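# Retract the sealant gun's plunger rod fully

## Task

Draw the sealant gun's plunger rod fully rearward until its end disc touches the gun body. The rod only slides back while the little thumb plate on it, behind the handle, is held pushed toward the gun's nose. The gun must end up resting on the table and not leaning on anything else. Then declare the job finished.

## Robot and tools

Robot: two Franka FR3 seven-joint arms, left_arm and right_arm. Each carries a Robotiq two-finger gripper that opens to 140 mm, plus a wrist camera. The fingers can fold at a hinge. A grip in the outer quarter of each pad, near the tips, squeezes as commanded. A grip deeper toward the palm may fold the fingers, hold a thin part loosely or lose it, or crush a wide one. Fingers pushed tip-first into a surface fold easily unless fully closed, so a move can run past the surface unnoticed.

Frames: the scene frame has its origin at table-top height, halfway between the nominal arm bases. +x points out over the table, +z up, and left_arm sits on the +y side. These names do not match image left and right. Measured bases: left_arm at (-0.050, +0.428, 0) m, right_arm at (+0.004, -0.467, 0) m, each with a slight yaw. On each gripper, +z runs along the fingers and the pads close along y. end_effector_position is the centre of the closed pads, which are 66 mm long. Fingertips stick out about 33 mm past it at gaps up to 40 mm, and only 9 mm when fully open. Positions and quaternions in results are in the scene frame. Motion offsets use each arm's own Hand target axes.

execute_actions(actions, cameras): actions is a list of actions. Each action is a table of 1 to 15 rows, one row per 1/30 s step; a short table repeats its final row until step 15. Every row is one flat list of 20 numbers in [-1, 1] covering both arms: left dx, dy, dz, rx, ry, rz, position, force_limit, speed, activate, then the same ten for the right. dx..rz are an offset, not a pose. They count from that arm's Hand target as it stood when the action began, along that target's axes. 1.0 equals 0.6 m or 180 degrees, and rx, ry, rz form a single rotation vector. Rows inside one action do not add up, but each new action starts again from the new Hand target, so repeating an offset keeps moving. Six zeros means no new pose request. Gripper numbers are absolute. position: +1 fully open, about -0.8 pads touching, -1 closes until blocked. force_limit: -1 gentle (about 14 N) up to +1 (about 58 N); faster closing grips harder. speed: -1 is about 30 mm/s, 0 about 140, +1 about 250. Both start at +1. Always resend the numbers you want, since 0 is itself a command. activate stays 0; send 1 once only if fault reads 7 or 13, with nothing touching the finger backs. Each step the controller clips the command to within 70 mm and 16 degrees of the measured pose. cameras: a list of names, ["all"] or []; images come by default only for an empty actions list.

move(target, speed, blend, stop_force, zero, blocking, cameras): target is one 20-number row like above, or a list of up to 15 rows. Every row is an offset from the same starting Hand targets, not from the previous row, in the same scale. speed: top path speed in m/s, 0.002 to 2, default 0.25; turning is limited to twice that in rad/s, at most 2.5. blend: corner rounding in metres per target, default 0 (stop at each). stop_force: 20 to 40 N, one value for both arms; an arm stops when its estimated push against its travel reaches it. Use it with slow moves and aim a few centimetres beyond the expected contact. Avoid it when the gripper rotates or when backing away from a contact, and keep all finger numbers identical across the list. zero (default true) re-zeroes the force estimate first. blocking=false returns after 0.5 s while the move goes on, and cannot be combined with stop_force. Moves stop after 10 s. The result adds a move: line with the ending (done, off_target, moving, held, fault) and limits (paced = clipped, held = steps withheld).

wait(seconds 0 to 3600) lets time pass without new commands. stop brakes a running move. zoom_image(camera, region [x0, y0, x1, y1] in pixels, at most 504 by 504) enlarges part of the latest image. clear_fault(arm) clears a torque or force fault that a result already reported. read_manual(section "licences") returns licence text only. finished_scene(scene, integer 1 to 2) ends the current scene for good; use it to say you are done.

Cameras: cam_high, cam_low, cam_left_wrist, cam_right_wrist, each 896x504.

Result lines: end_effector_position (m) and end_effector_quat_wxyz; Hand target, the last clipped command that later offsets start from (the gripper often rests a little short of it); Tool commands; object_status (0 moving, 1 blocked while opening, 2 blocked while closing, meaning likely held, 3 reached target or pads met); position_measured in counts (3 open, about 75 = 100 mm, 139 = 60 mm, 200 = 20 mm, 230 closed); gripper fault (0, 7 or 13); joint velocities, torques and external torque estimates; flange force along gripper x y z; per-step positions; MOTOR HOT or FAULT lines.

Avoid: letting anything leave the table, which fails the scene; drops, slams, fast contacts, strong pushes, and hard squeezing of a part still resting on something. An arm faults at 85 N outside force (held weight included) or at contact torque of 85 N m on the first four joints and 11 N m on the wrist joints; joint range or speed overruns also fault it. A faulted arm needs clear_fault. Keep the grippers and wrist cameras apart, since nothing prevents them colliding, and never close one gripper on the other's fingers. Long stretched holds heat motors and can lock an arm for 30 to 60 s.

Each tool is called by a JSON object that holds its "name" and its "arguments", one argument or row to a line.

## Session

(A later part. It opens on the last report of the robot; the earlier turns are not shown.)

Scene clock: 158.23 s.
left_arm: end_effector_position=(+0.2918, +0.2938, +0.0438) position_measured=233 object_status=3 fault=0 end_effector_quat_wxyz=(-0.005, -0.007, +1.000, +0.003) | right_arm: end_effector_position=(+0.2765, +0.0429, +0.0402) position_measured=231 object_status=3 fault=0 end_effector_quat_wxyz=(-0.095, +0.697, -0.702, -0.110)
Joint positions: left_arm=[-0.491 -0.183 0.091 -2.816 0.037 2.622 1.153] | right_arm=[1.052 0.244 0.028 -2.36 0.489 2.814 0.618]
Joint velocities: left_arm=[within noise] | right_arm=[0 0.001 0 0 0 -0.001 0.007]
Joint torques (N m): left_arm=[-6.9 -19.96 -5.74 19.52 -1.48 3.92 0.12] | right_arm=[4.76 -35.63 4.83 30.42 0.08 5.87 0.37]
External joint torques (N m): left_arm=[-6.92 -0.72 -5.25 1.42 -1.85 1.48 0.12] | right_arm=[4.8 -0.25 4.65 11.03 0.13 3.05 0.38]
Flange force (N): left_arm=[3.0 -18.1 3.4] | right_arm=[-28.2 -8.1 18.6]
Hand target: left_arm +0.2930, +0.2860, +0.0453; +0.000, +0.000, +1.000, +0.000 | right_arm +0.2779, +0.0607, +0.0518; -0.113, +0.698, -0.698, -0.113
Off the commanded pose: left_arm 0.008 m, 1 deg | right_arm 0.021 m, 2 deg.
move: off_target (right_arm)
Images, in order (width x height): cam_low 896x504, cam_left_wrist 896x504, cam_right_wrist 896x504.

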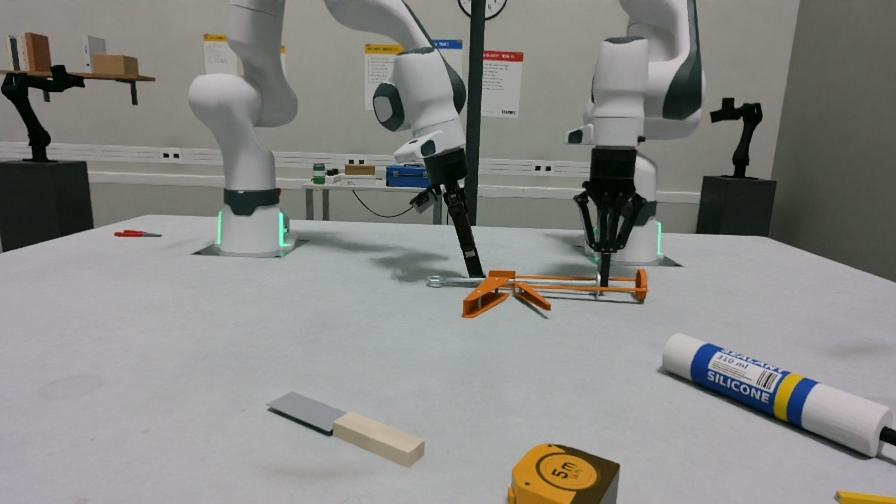

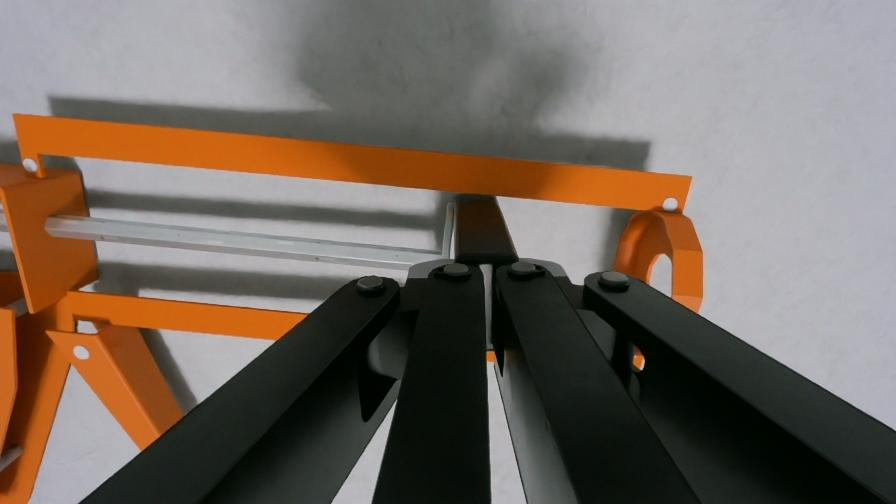

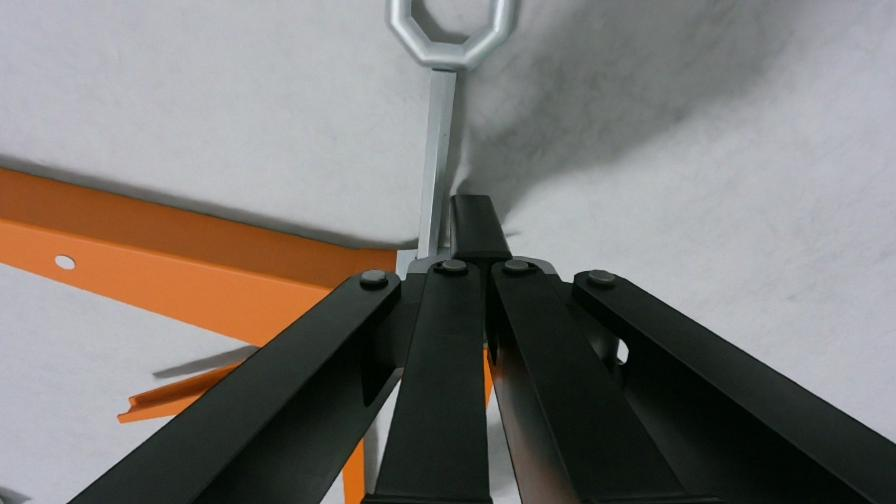

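{"name": "move", "arguments": {
  "target": [0.02,0,0,0.055,0,0,-1,-0.5,0,0,-0.079,0,0.0267,0,0,0,-1,-0.3,-1,0],
  "cameras": ["cam_right_wrist","cam_left_wrist","cam_low"],
  "speed": 0.08
}}

Scene clock: 166.33 s.
left_arm: end_effector_position=(+0.2772, +0.2957, +0.0404) position_measured=233 object_status=3 fault=0 end_effector_quat_wxyz=(-0.008, -0.009, +0.997, -0.081) | right_arm: end_effector_position=(+0.2766, +0.0913, +0.0386) position_measured=231 object_status=3 fault=0 end_effector_quat_wxyz=(-0.093, +0.699, -0.701, -0.107)
Joint positions: left_arm=[-0.65 -0.248 0.341 -2.907 -0.184 2.698 1.432] | right_arm=[1.146 0.342 -0.032 -2.211 0.439 2.765 0.709]
Joint velocities: left_arm=[0 0 -0.001 -0.001 0 0.001 0.006] | right_arm=[within noise]
Joint torques (N m): left_arm=[-8.62 -20.29 -7.66 20.01 -1.28 3.34 0.08] | right_arm=[4.52 -39.35 4.11 31.43 0.7 6.62 0.24]
External joint torques (N m): left_arm=[-8.65 -5.09 -5.78 2.74 -1.81 0.91 0.09] | right_arm=[4.61 -0.26 4.47 11.35 0.63 3.77 0.25]
Flange force (N): left_arm=[3.9 -23.3 5.7] | right_arm=[-29.2 -8.9 19.6]
Hand target: left_arm +0.2810, +0.2860, +0.0453; +0.000, +0.000, +0.996, -0.086 | right_arm +0.2780, +0.1107, +0.0516; -0.113, +0.698, -0.698, -0.113
Off the commanded pose: left_arm 0.012 m, 1 deg | right_arm 0.023 m, 2 deg.
move: off_target (left_arm, right_arm)
Images, in order (width x height): cam_low 896x504, cam_left_wrist 896x504, cam_right_wrist 896x504.

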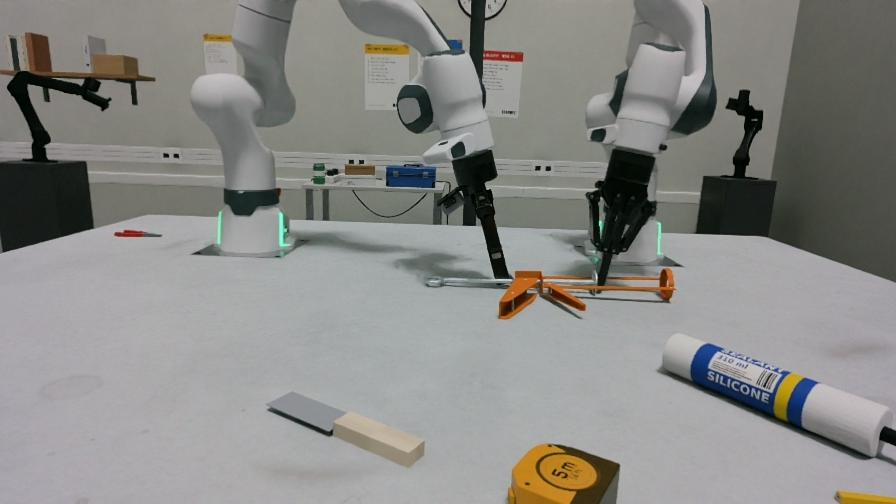

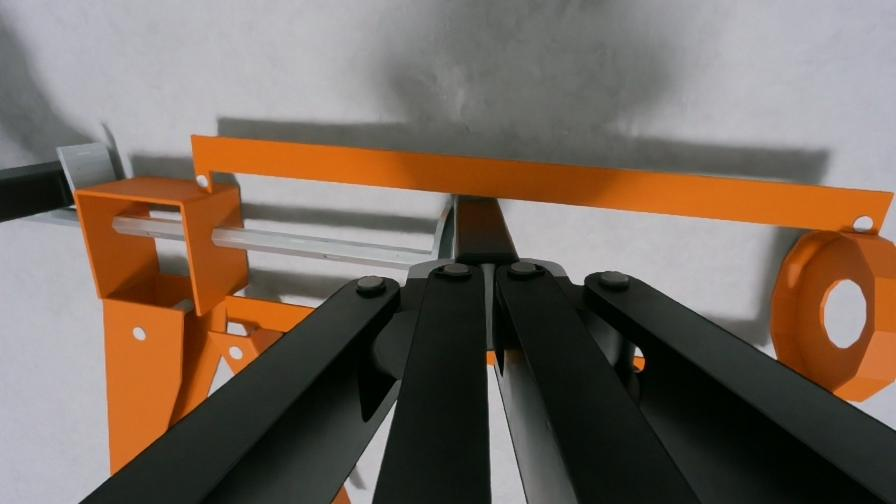

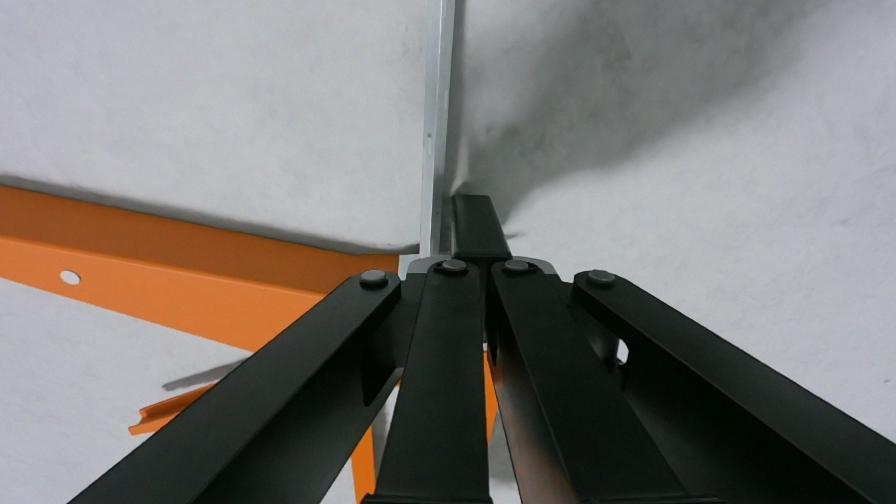

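{"name": "move", "arguments": {
  "target": [0,0,0,0.035,0,0,-1,-0.5,0,0,-0.079,0,0.0267,0,0,0,-1,-0.3,-1,0],
  "cameras": ["cam_right_wrist","cam_left_wrist","cam_low"],
  "speed": 0.08
}}

Scene clock: 172.57 s.
left_arm: end_effector_position=(+0.2821, +0.2978, +0.0412) position_measured=233 object_status=3 fault=0 end_effector_quat_wxyz=(-0.002, -0.013, +0.991, -0.136) | right_arm: end_effector_position=(+0.2788, +0.1367, +0.0373) position_measured=231 object_status=3 fault=0 end_effector_quat_wxyz=(-0.088, +0.699, -0.702, -0.105)
Joint positions: left_arm=[-0.789 -0.272 0.559 -2.923 -0.316 2.731 1.621] | right_arm=[1.217 0.441 -0.082 -2.049 0.408 2.696 0.781]
Joint velocities: left_arm=[0.001 0 -0.001 0.001 0 0.001 0.006] | right_arm=[within noise]
Joint torques (N m): left_arm=[-10.81 -18.74 -10.5 18.36 -1.35 1.39 0.18] | right_arm=[5.83 -41.57 4.88 33.82 1.28 8.08 0.37]
External joint torques (N m): left_arm=[-10.82 -6.41 -7.41 1.67 -1.98 -0.89 0.21] | right_arm=[5.94 1.51 5.99 12.72 1.09 5.18 0.37]
Flange force (N): left_arm=[0.3 -28.3 18.3] | right_arm=[-36.9 -10.2 27.4]
Hand target: left_arm +0.2810, +0.2860, +0.0453; +0.000, +0.000, +0.990, -0.140 | right_arm +0.2780, +0.1607, +0.0513; -0.113, +0.698, -0.698, -0.113
Off the commanded pose: left_arm 0.013 m, 2 deg | right_arm 0.028 m, 3 deg.
move: off_target (left_arm, right_arm)
Images, in order (width x height): cam_low 896x504, cam_left_wrist 896x504, cam_right_wrist 896x504.

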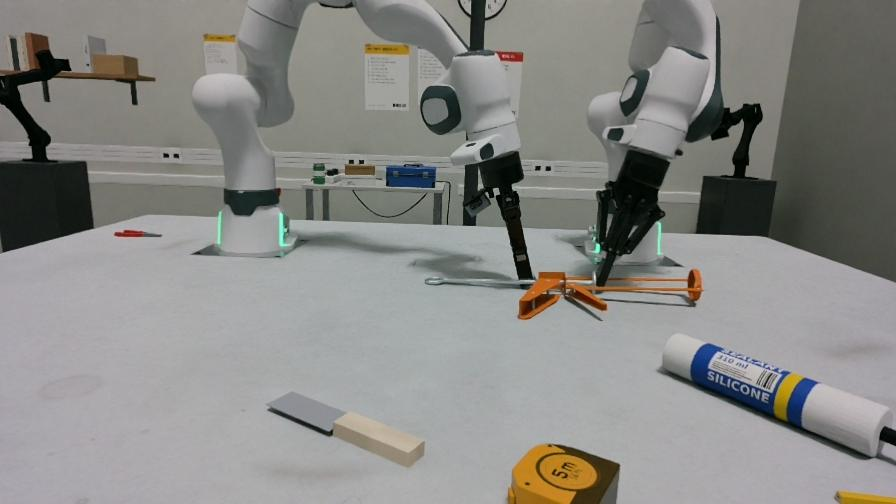

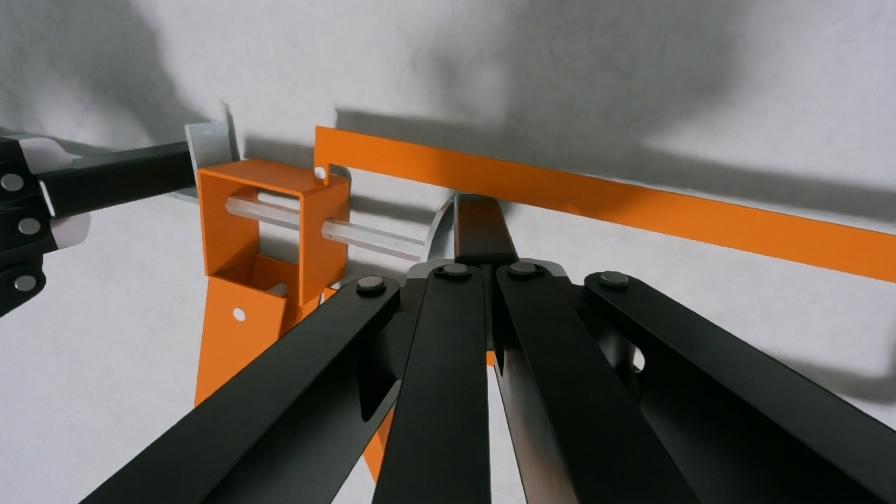

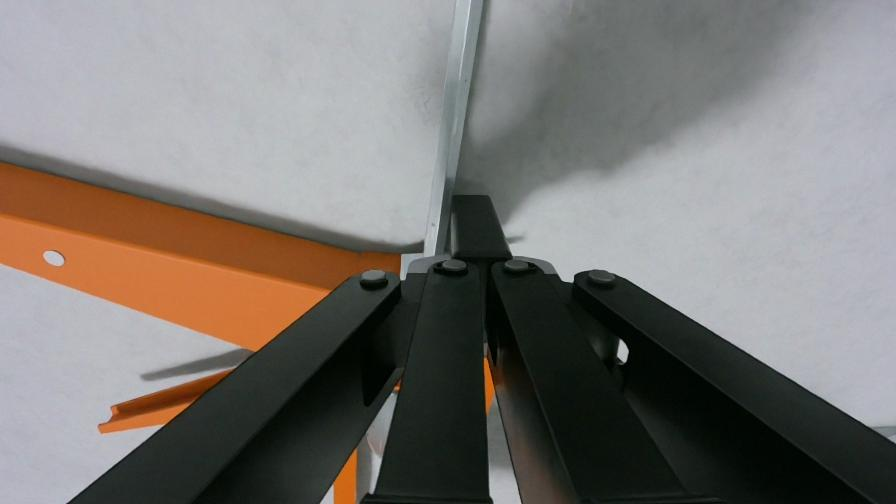

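{"name": "move", "arguments": {
  "target": [0.022,0,0,0,0,0,-1,-0.5,0,0,-0.055,0,0.0187,0,0,0,-1,-0.3,-1,0],
  "cameras": ["cam_right_wrist","cam_left_wrist","cam_low"],
  "speed": 0.08
}}

Scene clock: 176.67 s.
left_arm: end_effector_position=(+0.2709, +0.2942, +0.0427) position_measured=233 object_status=3 fault=0 end_effector_quat_wxyz=(+0.002, -0.006, +0.990, -0.138) | right_arm: end_effector_position=(+0.2769, +0.1766, +0.0381) position_measured=231 object_status=3 fault=0 end_effector_quat_wxyz=(-0.092, +0.701, -0.699, -0.106)
Joint positions: left_arm=[-0.763 -0.31 0.523 -2.961 -0.3 2.742 1.609] | right_arm=[1.261 0.521 -0.104 -1.917 0.395 2.655 0.825]
Joint velocities: left_arm=[0.001 -0.002 0.001 0.001 -0.002 -0.001 -0.004] | right_arm=[0.001 0 0 0.001 0.001 -0.001 0.004]
Joint torques (N m): left_arm=[-7.75 -17.25 -9.54 16.97 -0.81 0.73 -0.34] | right_arm=[3.61 -44.83 1.73 32.04 1.18 7.35 0.24]
External joint torques (N m): left_arm=[-7.78 -5.67 -6.36 0.2 -1.45 -1.6 -0.31] | right_arm=[3.6 0.91 3.25 10.34 0.92 4.44 0.24]
Flange force (N): left_arm=[9.9 -24.6 -0.5] | right_arm=[-30.7 -10.2 21.1]
Hand target: left_arm +0.2678, +0.2860, +0.0454; +0.000, +0.000, +0.990, -0.140 | right_arm +0.2781, +0.1956, +0.0511; -0.113, +0.698, -0.698, -0.113
Off the commanded pose: left_arm 0.009 m, 1 deg | right_arm 0.023 m, 3 deg.
move: off_target (left_arm, right_arm)
Images, in order (width x height): cam_low 896x504, cam_left_wrist 896x504, cam_right_wrist 896x504.

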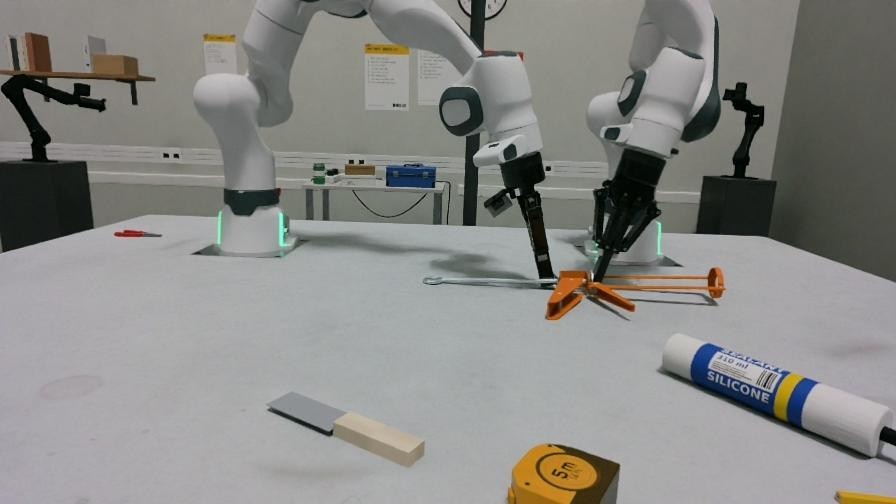

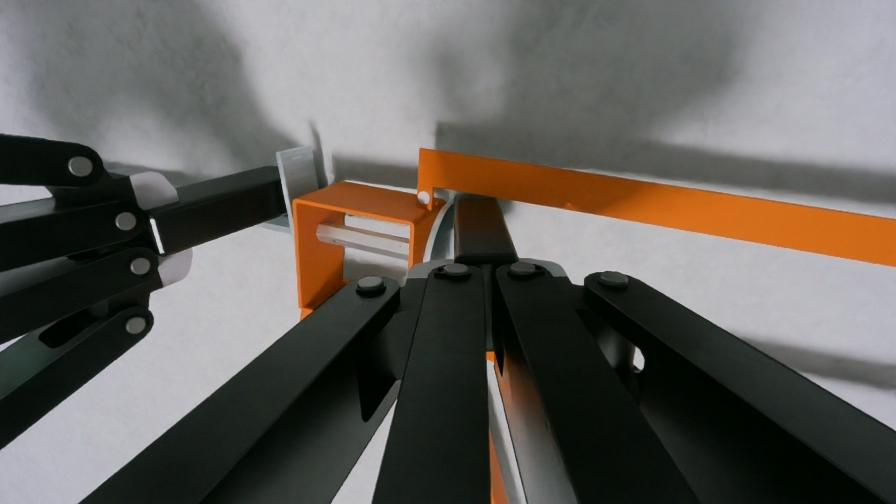

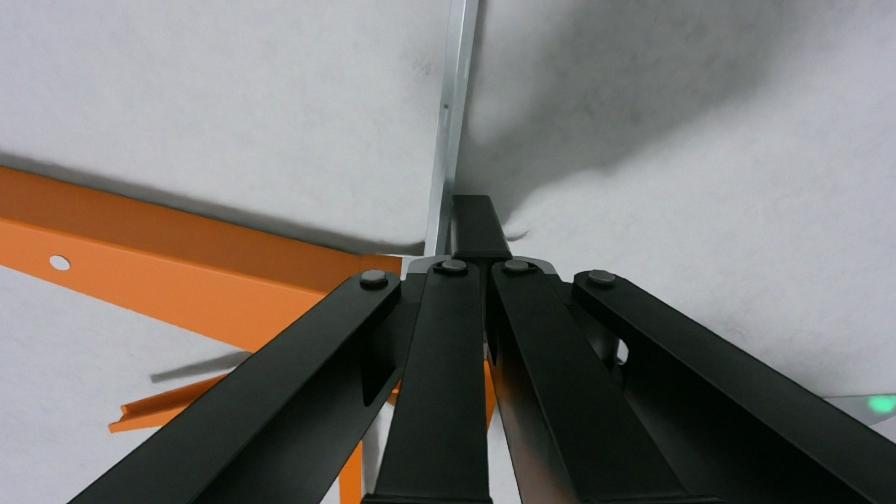

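{"name": "move", "arguments": {
  "target": [0.01,0,0,0,0,0,-1,-0.5,0,0,-0.033,0,0.0111,0,0,0,-1,-0.3,-1,0],
  "cameras": ["cam_left_wrist"],
  "speed": 0.06
}}

{"name": "zoom_image", "arguments": {
  "camera": "cam_left_wrist",
  "region": [260, 120, 540, 300]
}}

Scene clock: 179.37 s.
left_arm: end_effector_position=(+0.2664, +0.2960, +0.0426) position_measured=233 object_status=3 fault=0 end_effector_quat_wxyz=(+0.003, -0.009, +0.990, -0.138) | right_arm: end_effector_position=(+0.2795, +0.1904, +0.0350) position_measured=231 object_status=3 fault=0 end_effector_quat_wxyz=(-0.085, +0.699, -0.703, -0.103)
Joint positions: left_arm=[-0.74 -0.327 0.505 -2.979 -0.293 2.747 1.599] | right_arm=[1.28 0.568 -0.125 -1.842 0.389 2.611 0.853]
Joint velocities: left_arm=[-0.001 0 -0.002 0 0 0 -0.004] | right_arm=[0.001 0 0.001 0.001 -0.001 -0.001 0.004]
Joint torques (N m): left_arm=[-9.98 -17.58 -10.85 16.75 -1.1 0.21 -0.2] | right_arm=[5.68 -46.18 3.81 35.15 1.73 8.86 0.2]
External joint torques (N m): left_arm=[-10 -6.38 -7.65 0.02 -1.74 -2.12 -0.17] | right_arm=[5.78 1.03 5.89 13.16 1.4 5.96 0.21]
Flange force (N): left_arm=[10.2 -30.6 3.6] | right_arm=[-40.4 -11.4 27.1]
Hand target: left_arm +0.2618, +0.2860, +0.0454; +0.000, +0.000, +0.990, -0.140 | right_arm +0.2781, +0.2165, +0.0510; -0.113, +0.698, -0.698, -0.113
Off the commanded pose: left_arm 0.011 m, 1 deg | right_arm 0.031 m, 3 deg.
move: off_target (left_arm, right_arm)

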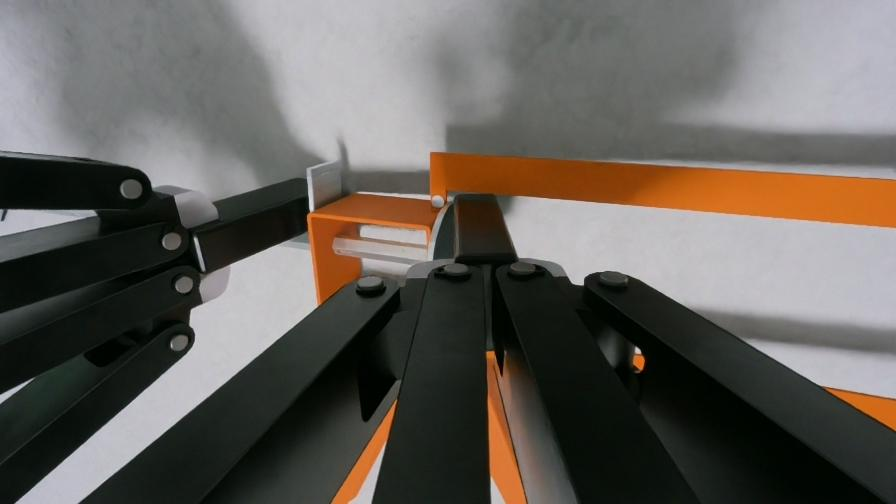

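Scaled by 1.800 from the camera's image (finer frame: 1280x720).

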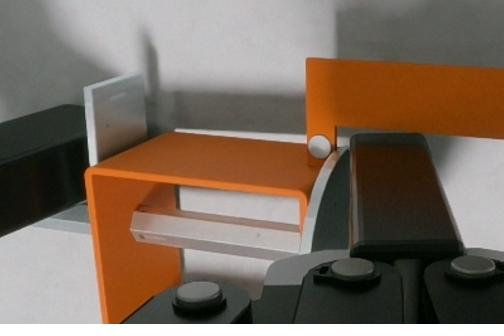

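{"name": "move", "arguments": {
  "target": [0,0,0,0,0,0,-1,-0.5,0,0,-0.019,0,0.003,0,0,0,-1,-0.3,-1,0],
  "cameras": ["cam_left_wrist"],
  "speed": 0.05
}}

{"name": "zoom_image", "arguments": {
  "camera": "cam_left_wrist",
  "region": [380, 140, 520, 280]
}}

Scene clock: 182.63 s.
left_arm: end_effector_position=(+0.2664, +0.2966, +0.0426) position_measured=233 object_status=3 fault=0 end_effector_quat_wxyz=(+0.003, -0.010, +0.990, -0.138) | right_arm: end_effector_position=(+0.2802, +0.1918, +0.0349) position_measured=231 object_status=3 fault=0 end_effector_quat_wxyz=(-0.073, +0.698, -0.706, -0.099)
Joint positions: left_arm=[-0.738 -0.327 0.504 -2.98 -0.293 2.747 1.599] | right_arm=[1.29 0.584 -0.141 -1.806 0.385 2.564 0.867]
Joint velocities: left_arm=[within noise] | right_arm=[0.003 0 -0.002 0.001 0 -0.002 0.005]
Joint torques (N m): left_arm=[-10.7 -17.24 -11.36 17.18 -1.19 0.17 -0.27] | right_arm=[7.96 -45.23 5.91 38.18 2.66 11.06 0.2]
External joint torques (N m): left_arm=[-10.73 -6.07 -8.18 0.43 -1.83 -2.17 -0.25] | right_arm=[7.93 2.66 8.22 15.93 2.29 8.21 0.21]
Flange force (N): left_arm=[7.6 -33.1 7.2] | right_arm=[-51.5 -13.8 36.4]
Hand target: left_arm +0.2618, +0.2860, +0.0454; +0.000, +0.000, +0.990, -0.140 | right_arm +0.2781, +0.2279, +0.0529; -0.113, +0.698, -0.698, -0.113
Off the commanded pose: left_arm 0.012 m, 1 deg | right_arm 0.040 m, 5 deg.
move: off_target (right_arm)

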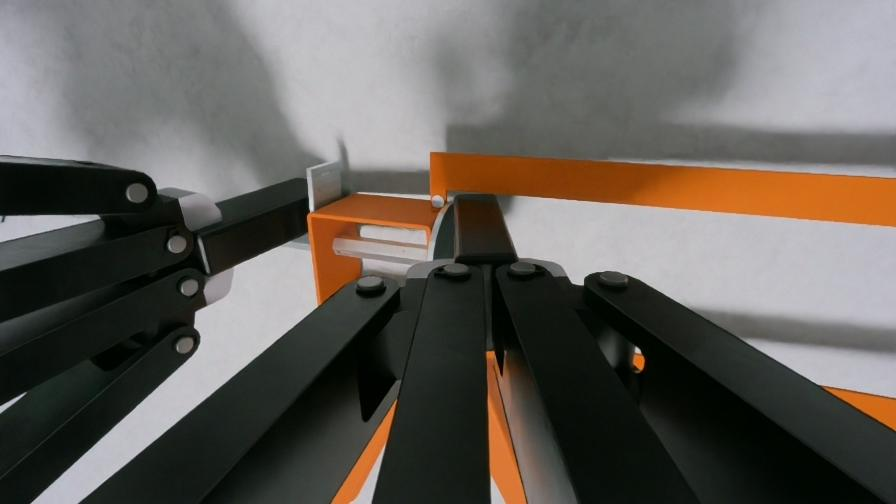

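Scaled by 3.600 from the camera's image (finer frame: 1280x720).

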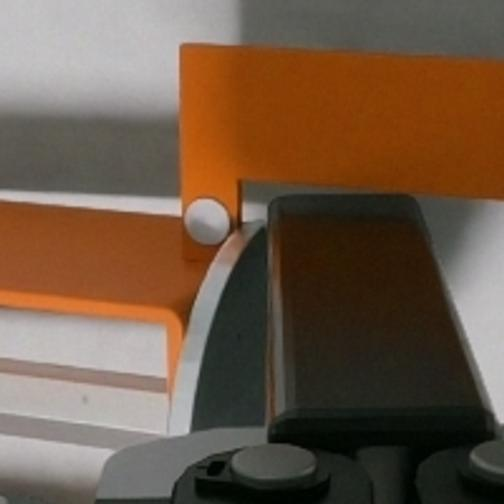

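{"name": "move", "arguments": {
  "target": [
    [-0.013,0.03,-0.008,0,0,0,-1,-0.5,0,0,0.075,0,-0.028,0,0,0,-1,-0.3,-1,0],
    [-0.013,-0.025,-0.2,0,0,0,-1,-0.5,0,0,0.011,0,-0.218,0,0,0,-1,-0.3,-1,0]
  ],
  "cameras": ["cam_left_wrist","cam_high","cam_low","cam_right_wrist"],
  "speed": 0.12
}}

{"name": "zoom_image", "arguments": {
  "camera": "cam_left_wrist",
  "region": [200, 100, 700, 400]
}}

Scene clock: 190.37 s.
left_arm: end_effector_position=(+0.2697, +0.3051, +0.1638) position_measured=233 object_status=3 fault=0 end_effector_quat_wxyz=(+0.001, +0.004, +0.990, -0.140) | right_arm: end_effector_position=(+0.2787, +0.1816, +0.1769) position_measured=231 object_status=3 fault=0 end_effector_quat_wxyz=(-0.117, +0.699, -0.696, -0.114)
Joint positions: left_arm=[-0.489 -0.668 0.311 -2.863 -0.11 2.275 1.442] | right_arm=[1.324 0.291 -0.186 -1.908 0.304 2.472 0.917]
Joint velocities: left_arm=[0 0.001 -0.001 0.001 -0.002 -0.003 -0.008] | right_arm=[0.001 0.001 -0.001 0.001 0.001 -0.003 0.008]
Joint torques (N m): left_arm=[0.05 -7.91 -4.91 22.69 0.55 2.18 -0.1] | right_arm=[0.07 -38.51 -2.37 24.86 0.26 2.67 0.21]
External joint torques (N m): left_arm=[0.08 -0.83 -0.65 0 0.04 -0.26 -0.07] | right_arm=[0.23 2.76 -0.66 0.65 -0.27 -0.37 0.22]
Flange force (N): left_arm=[4.4 -0.8 -2.9] | right_arm=[-9.0 -4.3 4.5]
Hand target: left_arm +0.2696, +0.3049, +0.1648; +0.000, +0.000, +0.990, -0.140 | right_arm +0.2779, +0.1804, +0.1749; -0.113, +0.698, -0.698, -0.113
Off the commanded pose: left_arm 0.001 m, 1 deg | right_arm 0.002 m, 1 deg.
move: done

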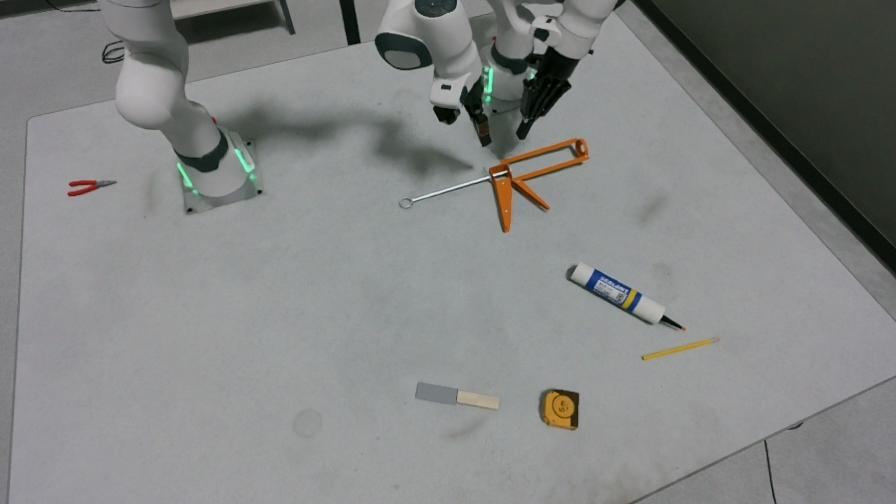

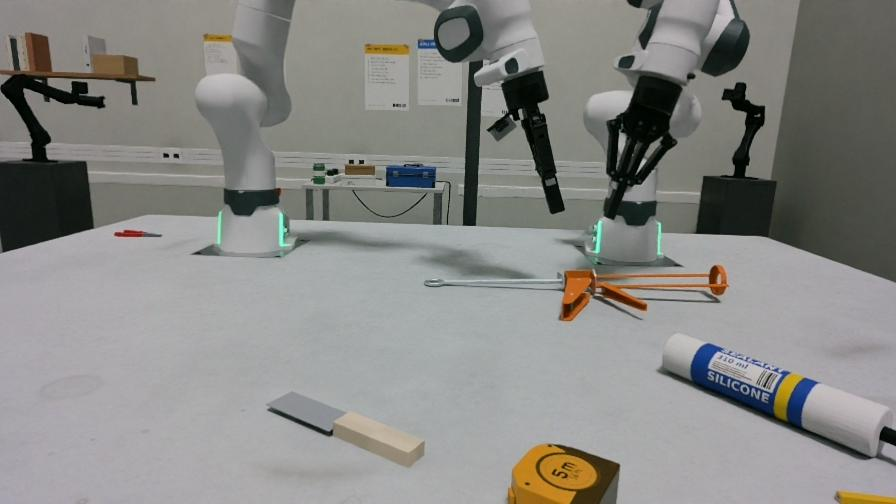

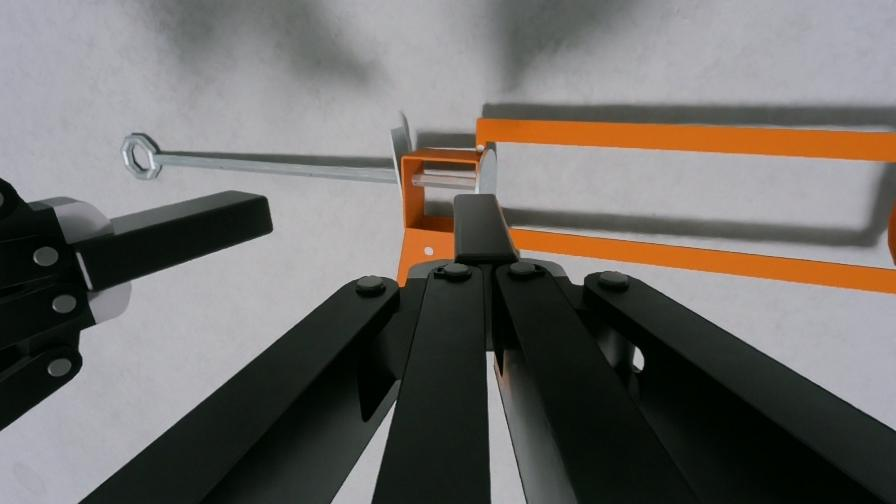

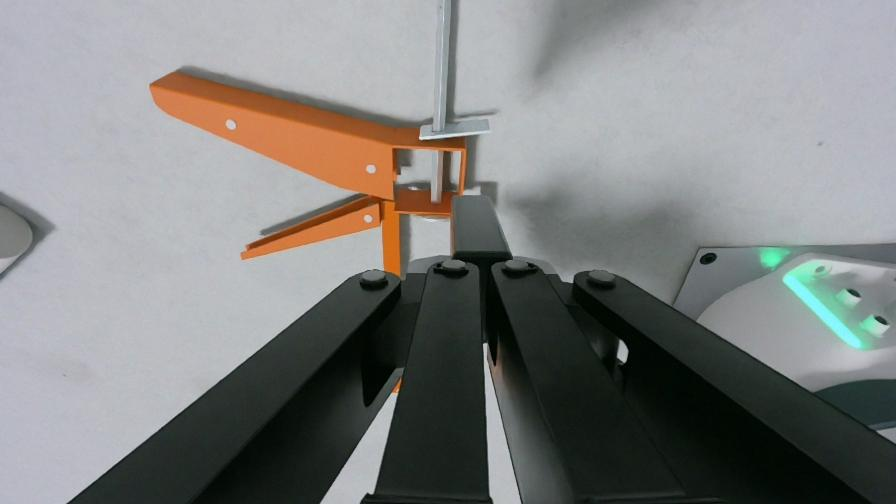

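Scaled by 1.008 from the camera's image (finer frame: 1280x720).

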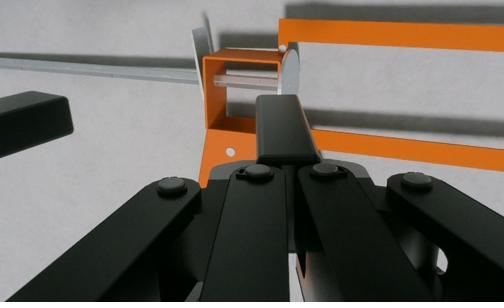

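{"name": "finished_scene", "arguments": {
  "scene": 1
}}

The scene is finished: the task was done.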